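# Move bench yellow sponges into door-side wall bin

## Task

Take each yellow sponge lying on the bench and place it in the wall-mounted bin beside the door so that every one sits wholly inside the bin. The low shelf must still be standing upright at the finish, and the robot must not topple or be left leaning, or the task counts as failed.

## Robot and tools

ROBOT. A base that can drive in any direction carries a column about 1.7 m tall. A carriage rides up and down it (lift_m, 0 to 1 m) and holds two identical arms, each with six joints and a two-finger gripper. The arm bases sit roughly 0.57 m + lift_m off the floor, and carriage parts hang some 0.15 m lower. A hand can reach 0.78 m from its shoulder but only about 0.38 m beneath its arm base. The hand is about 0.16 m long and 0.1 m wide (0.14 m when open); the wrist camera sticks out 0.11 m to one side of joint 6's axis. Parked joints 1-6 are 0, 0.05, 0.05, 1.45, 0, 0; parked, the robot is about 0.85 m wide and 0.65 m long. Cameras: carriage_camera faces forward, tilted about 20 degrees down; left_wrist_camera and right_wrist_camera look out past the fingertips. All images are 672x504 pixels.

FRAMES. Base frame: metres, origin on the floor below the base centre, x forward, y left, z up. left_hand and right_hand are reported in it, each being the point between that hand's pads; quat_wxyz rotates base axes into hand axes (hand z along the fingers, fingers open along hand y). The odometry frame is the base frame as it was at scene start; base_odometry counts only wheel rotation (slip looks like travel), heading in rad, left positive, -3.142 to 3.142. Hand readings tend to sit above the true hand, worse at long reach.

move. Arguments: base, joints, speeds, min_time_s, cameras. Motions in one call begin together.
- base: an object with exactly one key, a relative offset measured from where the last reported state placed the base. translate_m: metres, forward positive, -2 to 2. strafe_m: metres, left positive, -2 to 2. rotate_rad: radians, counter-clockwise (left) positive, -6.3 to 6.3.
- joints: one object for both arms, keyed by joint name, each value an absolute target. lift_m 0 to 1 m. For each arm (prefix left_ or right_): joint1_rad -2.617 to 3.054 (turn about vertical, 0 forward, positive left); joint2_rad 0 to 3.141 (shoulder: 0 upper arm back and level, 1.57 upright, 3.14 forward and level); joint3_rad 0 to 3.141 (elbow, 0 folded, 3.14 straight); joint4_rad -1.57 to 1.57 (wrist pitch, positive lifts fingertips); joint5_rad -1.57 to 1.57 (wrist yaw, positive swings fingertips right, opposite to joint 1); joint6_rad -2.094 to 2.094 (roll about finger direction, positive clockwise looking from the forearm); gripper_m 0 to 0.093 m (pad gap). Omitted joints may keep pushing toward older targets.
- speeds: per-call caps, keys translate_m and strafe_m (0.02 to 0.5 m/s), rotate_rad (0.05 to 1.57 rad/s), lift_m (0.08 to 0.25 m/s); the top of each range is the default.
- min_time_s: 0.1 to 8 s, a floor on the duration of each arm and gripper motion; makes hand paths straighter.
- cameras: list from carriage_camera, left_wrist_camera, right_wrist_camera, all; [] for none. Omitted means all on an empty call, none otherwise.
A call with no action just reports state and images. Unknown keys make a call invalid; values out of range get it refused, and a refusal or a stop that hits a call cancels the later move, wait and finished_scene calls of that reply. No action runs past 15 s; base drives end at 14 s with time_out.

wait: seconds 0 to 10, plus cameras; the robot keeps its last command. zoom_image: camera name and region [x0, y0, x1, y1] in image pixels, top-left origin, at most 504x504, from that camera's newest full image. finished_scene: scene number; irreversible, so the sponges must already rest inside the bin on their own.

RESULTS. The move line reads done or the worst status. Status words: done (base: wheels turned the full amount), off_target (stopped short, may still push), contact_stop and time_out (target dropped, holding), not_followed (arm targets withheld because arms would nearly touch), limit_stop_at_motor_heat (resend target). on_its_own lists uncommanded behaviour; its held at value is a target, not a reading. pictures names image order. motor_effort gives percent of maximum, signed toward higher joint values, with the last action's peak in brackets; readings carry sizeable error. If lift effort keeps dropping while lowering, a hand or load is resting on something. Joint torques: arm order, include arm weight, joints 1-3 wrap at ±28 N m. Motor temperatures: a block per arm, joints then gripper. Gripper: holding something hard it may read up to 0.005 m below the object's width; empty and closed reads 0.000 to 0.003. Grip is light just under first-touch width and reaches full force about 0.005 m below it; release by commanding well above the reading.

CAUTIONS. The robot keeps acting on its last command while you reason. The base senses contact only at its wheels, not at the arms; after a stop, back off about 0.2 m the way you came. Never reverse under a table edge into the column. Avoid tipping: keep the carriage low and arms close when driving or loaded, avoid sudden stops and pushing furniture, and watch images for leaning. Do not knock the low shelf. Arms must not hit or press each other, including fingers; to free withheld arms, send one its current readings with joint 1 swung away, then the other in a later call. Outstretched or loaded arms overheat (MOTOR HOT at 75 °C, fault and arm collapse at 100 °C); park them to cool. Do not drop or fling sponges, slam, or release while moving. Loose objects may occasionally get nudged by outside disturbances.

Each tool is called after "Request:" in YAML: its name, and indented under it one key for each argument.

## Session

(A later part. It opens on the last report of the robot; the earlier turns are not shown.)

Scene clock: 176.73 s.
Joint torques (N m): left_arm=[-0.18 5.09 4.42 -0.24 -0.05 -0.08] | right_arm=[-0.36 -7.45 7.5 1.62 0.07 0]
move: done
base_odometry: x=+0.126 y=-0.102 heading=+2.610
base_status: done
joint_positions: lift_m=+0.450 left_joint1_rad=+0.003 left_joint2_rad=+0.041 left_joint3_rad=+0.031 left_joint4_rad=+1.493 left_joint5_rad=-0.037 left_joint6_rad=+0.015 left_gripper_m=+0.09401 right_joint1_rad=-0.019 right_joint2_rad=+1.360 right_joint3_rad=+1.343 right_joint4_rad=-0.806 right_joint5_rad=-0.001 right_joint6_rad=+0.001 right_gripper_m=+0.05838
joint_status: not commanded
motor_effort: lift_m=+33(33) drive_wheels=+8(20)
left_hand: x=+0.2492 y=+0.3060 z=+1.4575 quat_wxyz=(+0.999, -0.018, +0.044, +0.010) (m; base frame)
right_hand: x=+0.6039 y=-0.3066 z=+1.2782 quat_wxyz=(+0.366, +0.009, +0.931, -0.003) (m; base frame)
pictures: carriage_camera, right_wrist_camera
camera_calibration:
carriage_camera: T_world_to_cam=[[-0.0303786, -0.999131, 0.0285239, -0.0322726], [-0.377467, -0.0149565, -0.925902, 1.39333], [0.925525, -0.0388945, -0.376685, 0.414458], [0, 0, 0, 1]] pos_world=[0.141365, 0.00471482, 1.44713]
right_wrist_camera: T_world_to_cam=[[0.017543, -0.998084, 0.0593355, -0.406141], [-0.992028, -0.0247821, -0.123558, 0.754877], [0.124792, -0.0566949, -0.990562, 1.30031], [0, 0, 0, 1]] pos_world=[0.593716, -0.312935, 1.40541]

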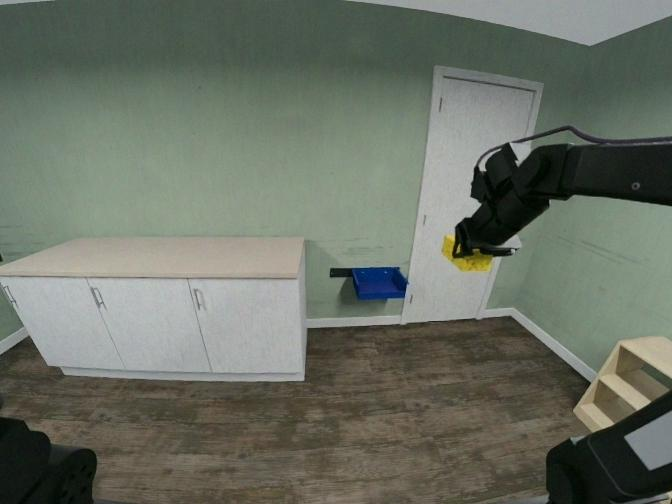

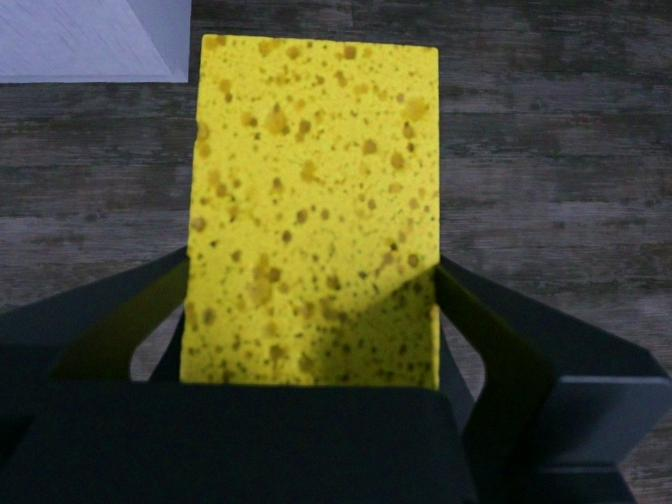

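Request:
move:
  base: {"strafe_m": -0.135}
  joints: {"lift_m": 0.15, "right_joint1_rad": -0.02, "right_joint2_rad": 2.74, "right_joint3_rad": 1.74, "right_joint4_rad": 0.2}
  min_time_s: 4

Request:
move:
  base: {"translate_m": 0.75}
  cameras: ["carriage_camera", "right_wrist_camera"]

Scene clock: 212.87 s.
Joint torques (N m): left_arm=[-0.18 5.08 4.41 -0.22 -0.05 -0.07] | right_arm=[-0.27 -16.46 7.47 1.75 0.04 0]
move: done
base_odometry: x=+0.195 y=+0.015 heading=+2.611
base_status: done
joint_positions: lift_m=+0.150 left_joint1_rad=+0.003 left_joint2_rad=+0.041 left_joint3_rad=+0.031 left_joint4_rad=+1.493 left_joint5_rad=-0.037 left_joint6_rad=+0.015 left_gripper_m=+0.09401 right_joint1_rad=-0.021 right_joint2_rad=+2.732 right_joint3_rad=+1.717 right_joint4_rad=+0.178 right_joint5_rad=+0.000 right_joint6_rad=+0.001 right_gripper_m=+0.05838
joint_status: all done
motor_effort: lift_m=+30(32) drive_wheels=-3(15)
left_hand: x=+0.2492 y=+0.3060 z=+1.1577 quat_wxyz=(+0.999, -0.018, +0.044, +0.010) (m; base frame)
right_hand: x=+0.8330 y=-0.3120 z=+0.5908 quat_wxyz=(+0.359, +0.010, +0.933, -0.003) (m; base frame)
camera_calibration:
carriage_camera: T_world_to_cam=[[-0.0303786, -0.999131, 0.0285239, -0.0237211], [-0.377467, -0.0149565, -0.925902, 1.11575], [0.925525, -0.0388945, -0.376685, 0.301528], [0, 0, 0, 1]] pos_world=[0.141365, 0.00471482, 1.14733]
left_wrist_camera: T_world_to_cam=[[0.047526, -0.997245, 0.0569614, 0.234095], [0.770162, 0.000270767, -0.637848, 0.558406], [0.636075, 0.0741839, 0.768053, -0.94743], [0, 0, 0, 1]] pos_world=[0.161448, 0.303582, 1.07052]
right_wrist_camera: T_world_to_cam=[[0.0164373, -0.998101, 0.0593594, -0.373917], [-0.99372, -0.0228791, -0.109528, 0.890861], [0.110678, -0.0571863, -0.99221, 0.603137], [0, 0, 0, 1]] pos_world=[0.824659, -0.318334, 0.718208]

Scene clock: 216.63 s.
Joint torques (N m): left_arm=[-0.16 5.09 4.41 -0.23 -0.06 -0.08] | right_arm=[-0.25 -16.57 7.35 1.73 0.05 0.01]
Motor temperatures (°C): left_arm=[26 37 34 27 28 27 27] | right_arm=[25 39 46 39 28 28 30]
move: done
base_odometry: x=-0.452 y=+0.395 heading=+2.610
base_status: done
joint_positions: lift_m=+0.150 left_joint1_rad=+0.003 left_joint2_rad=+0.041 left_joint3_rad=+0.031 left_joint4_rad=+1.494 left_joint5_rad=-0.037 left_joint6_rad=+0.015 left_gripper_m=+0.09401 right_joint1_rad=-0.021 right_joint2_rad=+2.732 right_joint3_rad=+1.719 right_joint4_rad=+0.183 right_joint5_rad=+0.000 right_joint6_rad=+0.001 right_gripper_m=+0.05838
joint_status: not commanded
motor_effort: lift_m=+30(30) drive_wheels=-3(18)
left_hand: x=+0.2489 y=+0.3060 z=+1.1577 quat_wxyz=(+0.999, -0.018, +0.043, +0.010) (m; base frame)
right_hand: x=+0.8343 y=-0.3121 z=+0.5917 quat_wxyz=(+0.362, +0.010, +0.932, -0.003) (m; base frame)
pictures: carriage_camera, right_wrist_camera
camera_calibration:
carriage_camera: T_world_to_cam=[[-0.0303786, -0.999131, 0.0285239, -0.0237211], [-0.377467, -0.0149565, -0.925902, 1.11575], [0.925525, -0.0388945, -0.376685, 0.301528], [0, 0, 0, 1]] pos_world=[0.141365, 0.00471482, 1.14733]
right_wrist_camera: T_world_to_cam=[[0.0161074, -0.998095, 0.0595489, -0.373836], [-0.99312, -0.0228789, -0.114843, 0.894851], [0.115987, -0.0572894, -0.991597, 0.599013], [0, 0, 0, 1]] pos_world=[0.825238, -0.318333, 0.719009]

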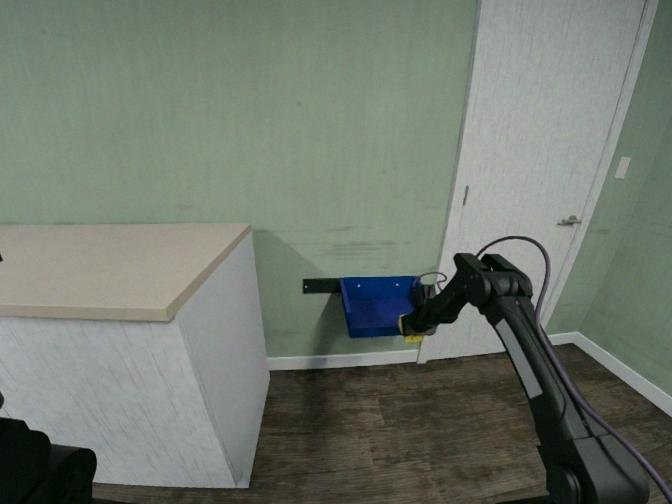

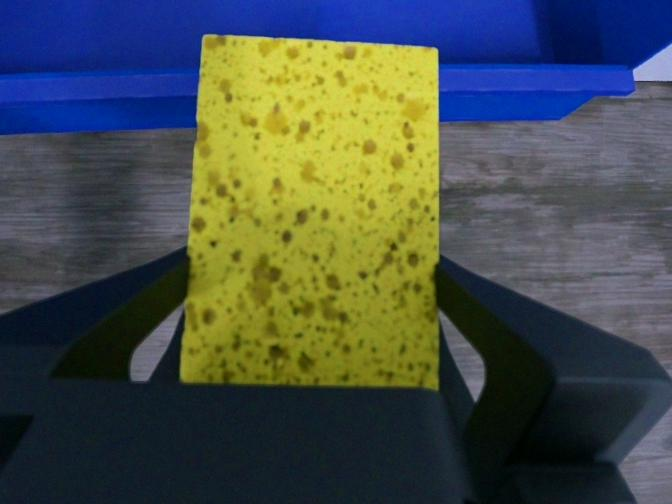

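Request:
move:
  base: {"strafe_m": 0.04}

Request:
move:
  base: {"translate_m": 0.215}
  speeds: {"translate_m": 0.15}
  cameras: ["carriage_camera", "right_wrist_camera"]

Scene clock: 225.53 s.
Joint torques (N m): left_arm=[-0.16 5.09 4.44 -0.25 -0.06 -0.07] | right_arm=[-0.46 -16.54 7.31 1.71 0.05 0]
Motor temperatures (°C): left_arm=[26 37 34 27 28 27 27] | right_arm=[25 44 46 39 28 28 30]
move: done
base_odometry: x=-0.472 y=+0.360 heading=+2.610
base_status: done
joint_positions: lift_m=+0.150 left_joint1_rad=+0.003 left_joint2_rad=+0.041 left_joint3_rad=+0.031 left_joint4_rad=+1.494 left_joint5_rad=-0.037 left_joint6_rad=+0.015 left_gripper_m=+0.09401 right_joint1_rad=-0.019 right_joint2_rad=+2.732 right_joint3_rad=+1.719 right_joint4_rad=+0.183 right_joint5_rad=+0.000 right_joint6_rad=+0.001 right_gripper_m=+0.05838
joint_status: not commanded
motor_effort: lift_m=+30(30) drive_wheels=+0(14)
left_hand: x=+0.2489 y=+0.3059 z=+1.1578 quat_wxyz=(+0.999, -0.018, +0.043, +0.010) (m; base frame)
right_hand: x=+0.8344 y=-0.3111 z=+0.5918 quat_wxyz=(+0.362, +0.009, +0.932, -0.003) (m; base frame)
camera_calibration:
carriage_camera: T_world_to_cam=[[-0.0303786, -0.999131, 0.0285239, -0.0237211], [-0.377467, -0.0149565, -0.925902, 1.11575], [0.925525, -0.0388945, -0.376685, 0.301528], [0, 0, 0, 1]] pos_world=[0.141365, 0.00471482, 1.14733]
left_wrist_camera: T_world_to_cam=[[0.0470639, -0.997282, 0.0566907, 0.23448], [0.770888, 0.000171098, -0.636971, 0.557535], [0.63523, 0.0736805, 0.768801, -0.94781], [0, 0, 0, 1]] pos_world=[0.161245, 0.303583, 1.07052]
right_wrist_camera: T_world_to_cam=[[0.0175752, -0.998071, 0.059542, -0.374144], [-0.99299, -0.0243854, -0.115656, 0.894987], [0.116885, -0.057092, -0.991503, 0.598406], [0, 0, 0, 1]] pos_world=[0.825344, -0.317433, 0.719109]

Scene clock: 227.87 s.
Joint torques (N m): left_arm=[-0.14 5.08 4.36 -0.25 -0.07 -0.08] | right_arm=[-0.42 -16.55 7.28 1.72 0.05 0.01]
move: done
base_odometry: x=-0.658 y=+0.469 heading=+2.610
base_status: done
joint_positions: lift_m=+0.150 left_joint1_rad=+0.003 left_joint2_rad=+0.041 left_joint3_rad=+0.031 left_joint4_rad=+1.494 left_joint5_rad=-0.037 left_joint6_rad=+0.015 left_gripper_m=+0.09401 right_joint1_rad=-0.019 right_joint2_rad=+2.732 right_joint3_rad=+1.719 right_joint4_rad=+0.184 right_joint5_rad=+0.000 right_joint6_rad=+0.001 right_gripper_m=+0.05838
joint_status: not commanded
motor_effort: lift_m=+30(30) drive_wheels=-2(14)
left_hand: x=+0.2489 y=+0.3059 z=+1.1578 quat_wxyz=(+0.999, -0.018, +0.043, +0.010) (m; base frame)
right_hand: x=+0.8345 y=-0.3111 z=+0.5919 quat_wxyz=(+0.362, +0.009, +0.932, -0.003) (m; base frame)
pictures: carriage_camera, right_wrist_camera
camera_calibration:
carriage_camera: T_world_to_cam=[[-0.0303786, -0.999131, 0.0285239, -0.0237211], [-0.377467, -0.0149565, -0.925902, 1.11575], [0.925525, -0.0388945, -0.376685, 0.301528], [0, 0, 0, 1]] pos_world=[0.141365, 0.00471482, 1.14733]
right_wrist_camera: T_world_to_cam=[[0.01754, -0.998065, 0.059649, -0.374196], [-0.992954, -0.0243806, -0.115962, 0.89519], [0.117192, -0.0571948, -0.991461, 0.598189], [0, 0, 0, 1]] pos_world=[0.825343, -0.317433, 0.71921]

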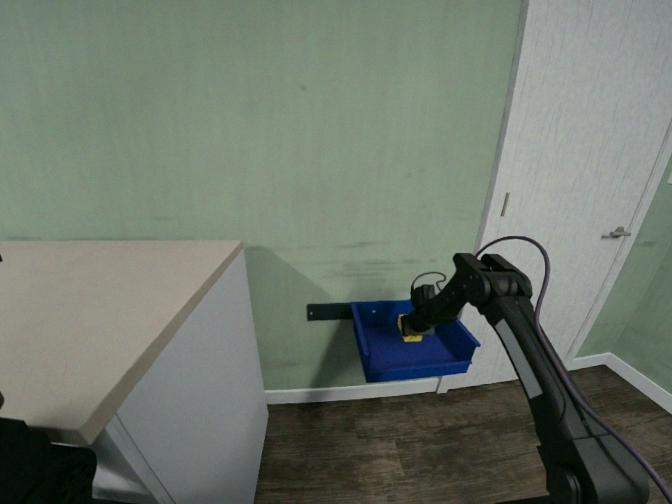

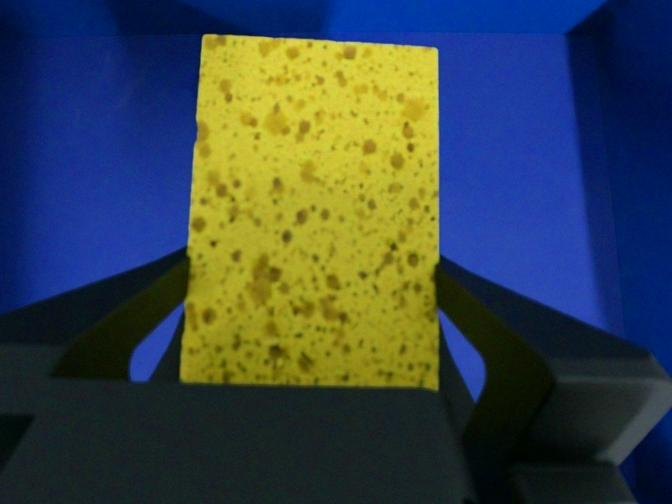

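Request:
move:
  joints: {"lift_m": 0.06}
  speeds: {"lift_m": 0.08}
  cameras: ["carriage_camera", "right_wrist_camera"]

Scene clock: 233.50 s.
Joint torques (N m): left_arm=[-0.14 5.04 4.37 -0.24 -0.06 -0.08] | right_arm=[-0.42 -16.73 6.23 1.49 0.04 0]
move: done
base_odometry: x=-0.658 y=+0.469 heading=+2.610
base_status: not commanded
joint_positions: lift_m=+0.060 left_joint1_rad=+0.003 left_joint2_rad=+0.041 left_joint3_rad=+0.031 left_joint4_rad=+1.494 left_joint5_rad=-0.037 left_joint6_rad=+0.015 left_gripper_m=+0.09401 right_joint1_rad=-0.019 right_joint2_rad=+2.733 right_joint3_rad=+1.733 right_joint4_rad=+0.210 right_joint5_rad=+0.000 right_joint6_rad=+0.001 right_gripper_m=+0.05838
joint_status: all done
motor_effort: lift_m=+28(29) drive_wheels=-1(6)
left_hand: x=+0.2489 y=+0.3059 z=+1.0679 quat_wxyz=(+0.999, -0.018, +0.043, +0.010) (m; base frame)
right_hand: x=+0.8441 y=-0.3113 z=+0.5111 quat_wxyz=(+0.381, +0.009, +0.925, -0.003) (m; base frame)
pictures: carriage_camera, right_wrist_camera
camera_calibration:
carriage_camera: T_world_to_cam=[[-0.0303786, -0.999131, 0.0285239, -0.0211597], [-0.377467, -0.0149565, -0.925902, 1.0326], [0.925525, -0.0388945, -0.376685, 0.267701], [0, 0, 0, 1]] pos_world=[0.141365, 0.00471482, 1.05753]
right_wrist_camera: T_world_to_cam=[[0.0151244, -0.998023, 0.0610091, -0.368378], [-0.987514, -0.024478, -0.155617, 0.911038], [0.156802, -0.0578938, -0.985932, 0.480526], [0, 0, 0, 1]] pos_world=[0.829886, -0.31753, 0.638013]

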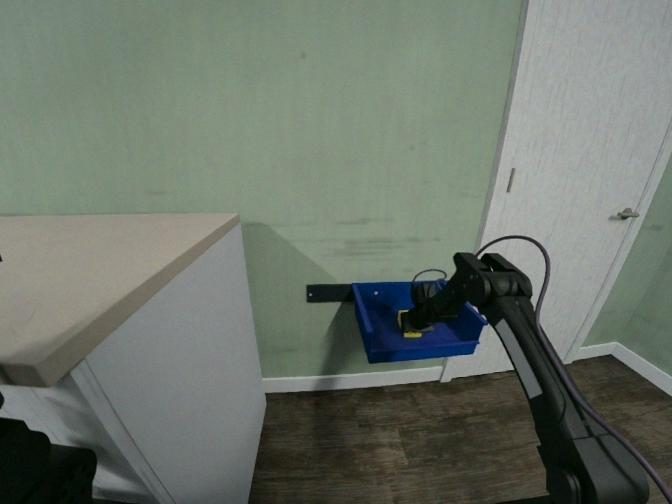

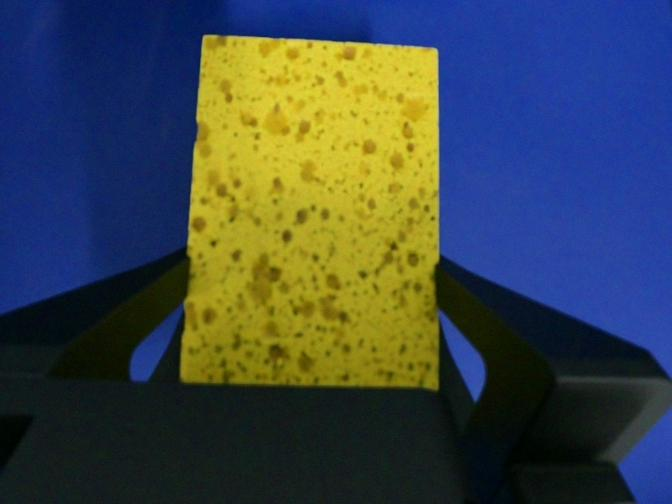

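Request:
move:
  joints: {"right_gripper_m": 0.092}
  min_time_s: 1.5

Request:
move:
  joints: {"lift_m": 0.25}
  speeds: {"lift_m": 0.1}
  cameras: ["carriage_camera", "right_wrist_camera"]

Scene clock: 237.97 s.
Joint torques (N m): left_arm=[-0.18 5.08 4.38 -0.25 -0.07 -0.07] | right_arm=[-0.42 -16.73 6.23 1.51 0.05 0]
move: done
base_odometry: x=-0.658 y=+0.469 heading=+2.610
base_status: not commanded
joint_positions: lift_m=+0.060 left_joint1_rad=+0.003 left_joint2_rad=+0.041 left_joint3_rad=+0.031 left_joint4_rad=+1.494 left_joint5_rad=-0.037 left_joint6_rad=+0.015 left_gripper_m=+0.09401 right_joint1_rad=-0.019 right_joint2_rad=+2.733 right_joint3_rad=+1.733 right_joint4_rad=+0.207 right_joint5_rad=+0.000 right_joint6_rad=+0.001 right_gripper_m=+0.09192
joint_status: all done
motor_effort: lift_m=+28(28) drive_wheels=-1(1)
left_hand: x=+0.2489 y=+0.3059 z=+1.0679 quat_wxyz=(+0.999, -0.018, +0.043, +0.010) (m; base frame)
right_hand: x=+0.8437 y=-0.3113 z=+0.5107 quat_wxyz=(+0.379, +0.009, +0.925, -0.003) (m; base frame)
camera_calibration:
carriage_camera: T_world_to_cam=[[-0.0303786, -0.999131, 0.0285239, -0.0211597], [-0.377467, -0.0149565, -0.925902, 1.0326], [0.925525, -0.0388945, -0.376685, 0.267701], [0, 0, 0, 1]] pos_world=[0.141365, 0.00471482, 1.05753]
left_wrist_camera: T_world_to_cam=[[0.0470639, -0.997282, 0.0566907, 0.239577], [0.770888, 0.000171098, -0.636971, 0.500271], [0.63523, 0.0736805, 0.768801, -0.878695], [0, 0, 0, 1]] pos_world=[0.161245, 0.303583, 0.980617]
right_wrist_camera: T_world_to_cam=[[0.015285, -0.998023, 0.0609703, -0.36846], [-0.987921, -0.0244782, -0.153015, 0.909466], [0.154205, -0.0578949, -0.986341, 0.482577], [0, 0, 0, 1]] pos_world=[0.829697, -0.31753, 0.637613]

Scene clock: 239.47 s.
Joint torques (N m): left_arm=[-0.96 4.26 4.41 -0.22 -0.05 -0.08] | right_arm=[-0.42 -17.73 6 1.58 0.05 0]
move: contact_stop
base_odometry: x=-0.658 y=+0.469 heading=+2.611
base_status: not commanded
joint_positions: lift_m=+0.153 left_joint1_rad=+0.013 left_joint2_rad=+0.049 left_joint3_rad=+0.032 left_joint4_rad=+1.494 left_joint5_rad=-0.038 left_joint6_rad=+0.015 left_gripper_m=+0.09401 right_joint1_rad=-0.019 right_joint2_rad=+2.743 right_joint3_rad=+1.734 right_joint4_rad=+0.199 right_joint5_rad=+0.000 right_joint6_rad=+0.001 right_gripper_m=+0.09192
joint_status: lift_m contact_stop (moved +0.093 of +0.190)
on_its_own: lift_m is held at +0.153, not at your +0.250, since a contact_stop
motor_effort: lift_m=+31(57) drive_wheels=+13(23)
left_hand: x=+0.2510 y=+0.3063 z=+1.1612 quat_wxyz=(+0.999, -0.019, +0.047, +0.015) (m; base frame)
right_hand: x=+0.8401 y=-0.3112 z=+0.5968 quat_wxyz=(+0.371, +0.009, +0.928, -0.003) (m; base frame)
pictures: carriage_camera, right_wrist_camera
camera_calibration:
carriage_camera: T_world_to_cam=[[-0.0303786, -0.999131, 0.0285239, -0.0238153], [-0.377467, -0.0149565, -0.925902, 1.1188], [0.925525, -0.0388945, -0.376685, 0.302771], [0, 0, 0, 1]] pos_world=[0.141365, 0.00471482, 1.15063]
right_wrist_camera: T_world_to_cam=[[0.0163084, -0.998048, 0.0602809, -0.37406], [-0.990452, -0.0243796, -0.135687, 0.91094], [0.136892, -0.0574925, -0.988916, 0.584236], [0, 0, 0, 1]] pos_world=[0.828365, -0.317532, 0.723912]

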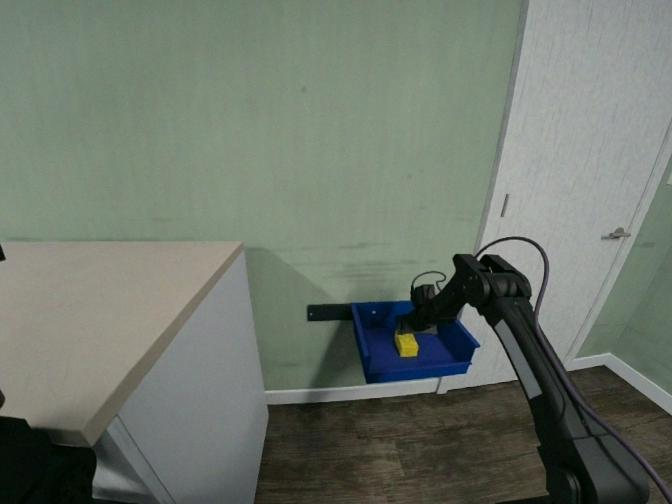

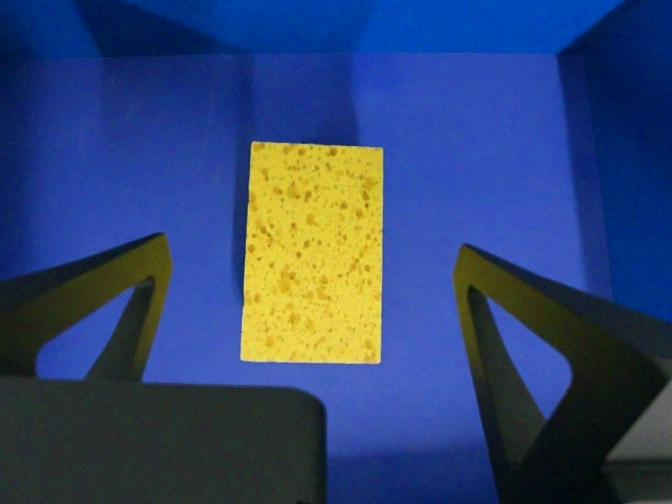

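Request:
move:
  joints: {"lift_m": 0.13}
  speeds: {"lift_m": 0.08}

Request:
move:
  base: {"translate_m": -0.5}
  speeds: {"translate_m": 0.25}
  cameras: ["carriage_camera"]

Scene clock: 245.47 s.
Joint torques (N m): left_arm=[-0.75 4.44 4.42 -0.27 -0.06 -0.07] | right_arm=[-0.42 -18.03 5.97 1.61 0.05 0]
Motor temperatures (°C): left_arm=[26 37 34 27 28 27 27] | right_arm=[25 52 45 39 28 28 30]
move: done
base_odometry: x=-0.658 y=+0.469 heading=+2.610
base_status: not commanded
joint_positions: lift_m=+0.130 left_joint1_rad=+0.010 left_joint2_rad=+0.047 left_joint3_rad=+0.032 left_joint4_rad=+1.494 left_joint5_rad=-0.038 left_joint6_rad=+0.015 left_gripper_m=+0.09401 right_joint1_rad=-0.019 right_joint2_rad=+2.746 right_joint3_rad=+1.735 right_joint4_rad=+0.196 right_joint5_rad=+0.000 right_joint6_rad=+0.001 right_gripper_m=+0.09192
joint_status: all done
motor_effort: lift_m=+30(30) drive_wheels=+7(12)
left_hand: x=+0.2506 y=+0.3062 z=+1.1380 quat_wxyz=(+0.999, -0.019, +0.046, +0.013) (m; base frame)
right_hand: x=+0.8389 y=-0.3112 z=+0.5714 quat_wxyz=(+0.369, +0.009, +0.930, -0.003) (m; base frame)
camera_calibration:
carriage_camera: T_world_to_cam=[[-0.0303786, -0.999131, 0.0285239, -0.0231535], [-0.377467, -0.0149565, -0.925902, 1.09732], [0.925525, -0.0388945, -0.376685, 0.294032], [0, 0, 0, 1]] pos_world=[0.141365, 0.00471482, 1.12743]
left_wrist_camera: T_world_to_cam=[[0.0546729, -0.996866, 0.0571677, 0.233238], [0.767442, 0.00532492, -0.641097, 0.547597], [0.638783, 0.0789235, 0.765328, -0.932155], [0, 0, 0, 1]] pos_world=[0.162445, 0.303161, 1.05113]
right_wrist_camera: T_world_to_cam=[[0.0166688, -0.998054, 0.0600872, -0.372686], [-0.991217, -0.0243799, -0.129979, 0.903667], [0.131191, -0.0573929, -0.989694, 0.564477], [0, 0, 0, 1]] pos_world=[0.827888, -0.317532, 0.698511]

Scene clock: 248.77 s.
Joint torques (N m): left_arm=[-0.7 4.41 4.33 -0.22 -0.04 -0.09] | right_arm=[-0.36 -18.04 6 1.61 0.06 0]
move: done
base_odometry: x=-0.227 y=+0.216 heading=+2.611
base_status: done
joint_positions: lift_m=+0.130 left_joint1_rad=+0.010 left_joint2_rad=+0.047 left_joint3_rad=+0.032 left_joint4_rad=+1.494 left_joint5_rad=-0.038 left_joint6_rad=+0.015 left_gripper_m=+0.09401 right_joint1_rad=-0.020 right_joint2_rad=+2.746 right_joint3_rad=+1.735 right_joint4_rad=+0.195 right_joint5_rad=+0.000 right_joint6_rad=+0.001 right_gripper_m=+0.09192
joint_status: not commanded
motor_effort: lift_m=+30(30) drive_wheels=-2(15)
left_hand: x=+0.2506 y=+0.3062 z=+1.1380 quat_wxyz=(+0.999, -0.019, +0.046, +0.013) (m; base frame)
right_hand: x=+0.8388 y=-0.3114 z=+0.5713 quat_wxyz=(+0.368, +0.009, +0.930, -0.003) (m; base frame)
pictures: carriage_camera
camera_calibration:
carriage_camera: T_world_to_cam=[[-0.0303786, -0.999131, 0.0285239, -0.0231535], [-0.377467, -0.0149565, -0.925902, 1.09732], [0.925525, -0.0388945, -0.376685, 0.294032], [0, 0, 0, 1]] pos_world=[0.141365, 0.00471482, 1.12743]

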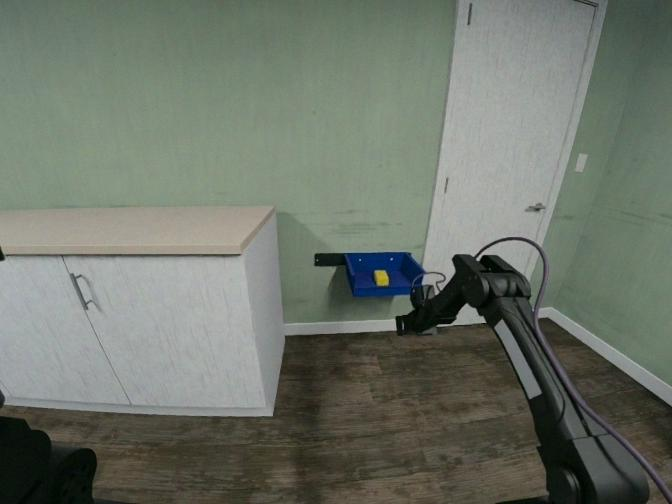

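Request:
finished_scene:
  scene: 2

The scene is finished: the task was done.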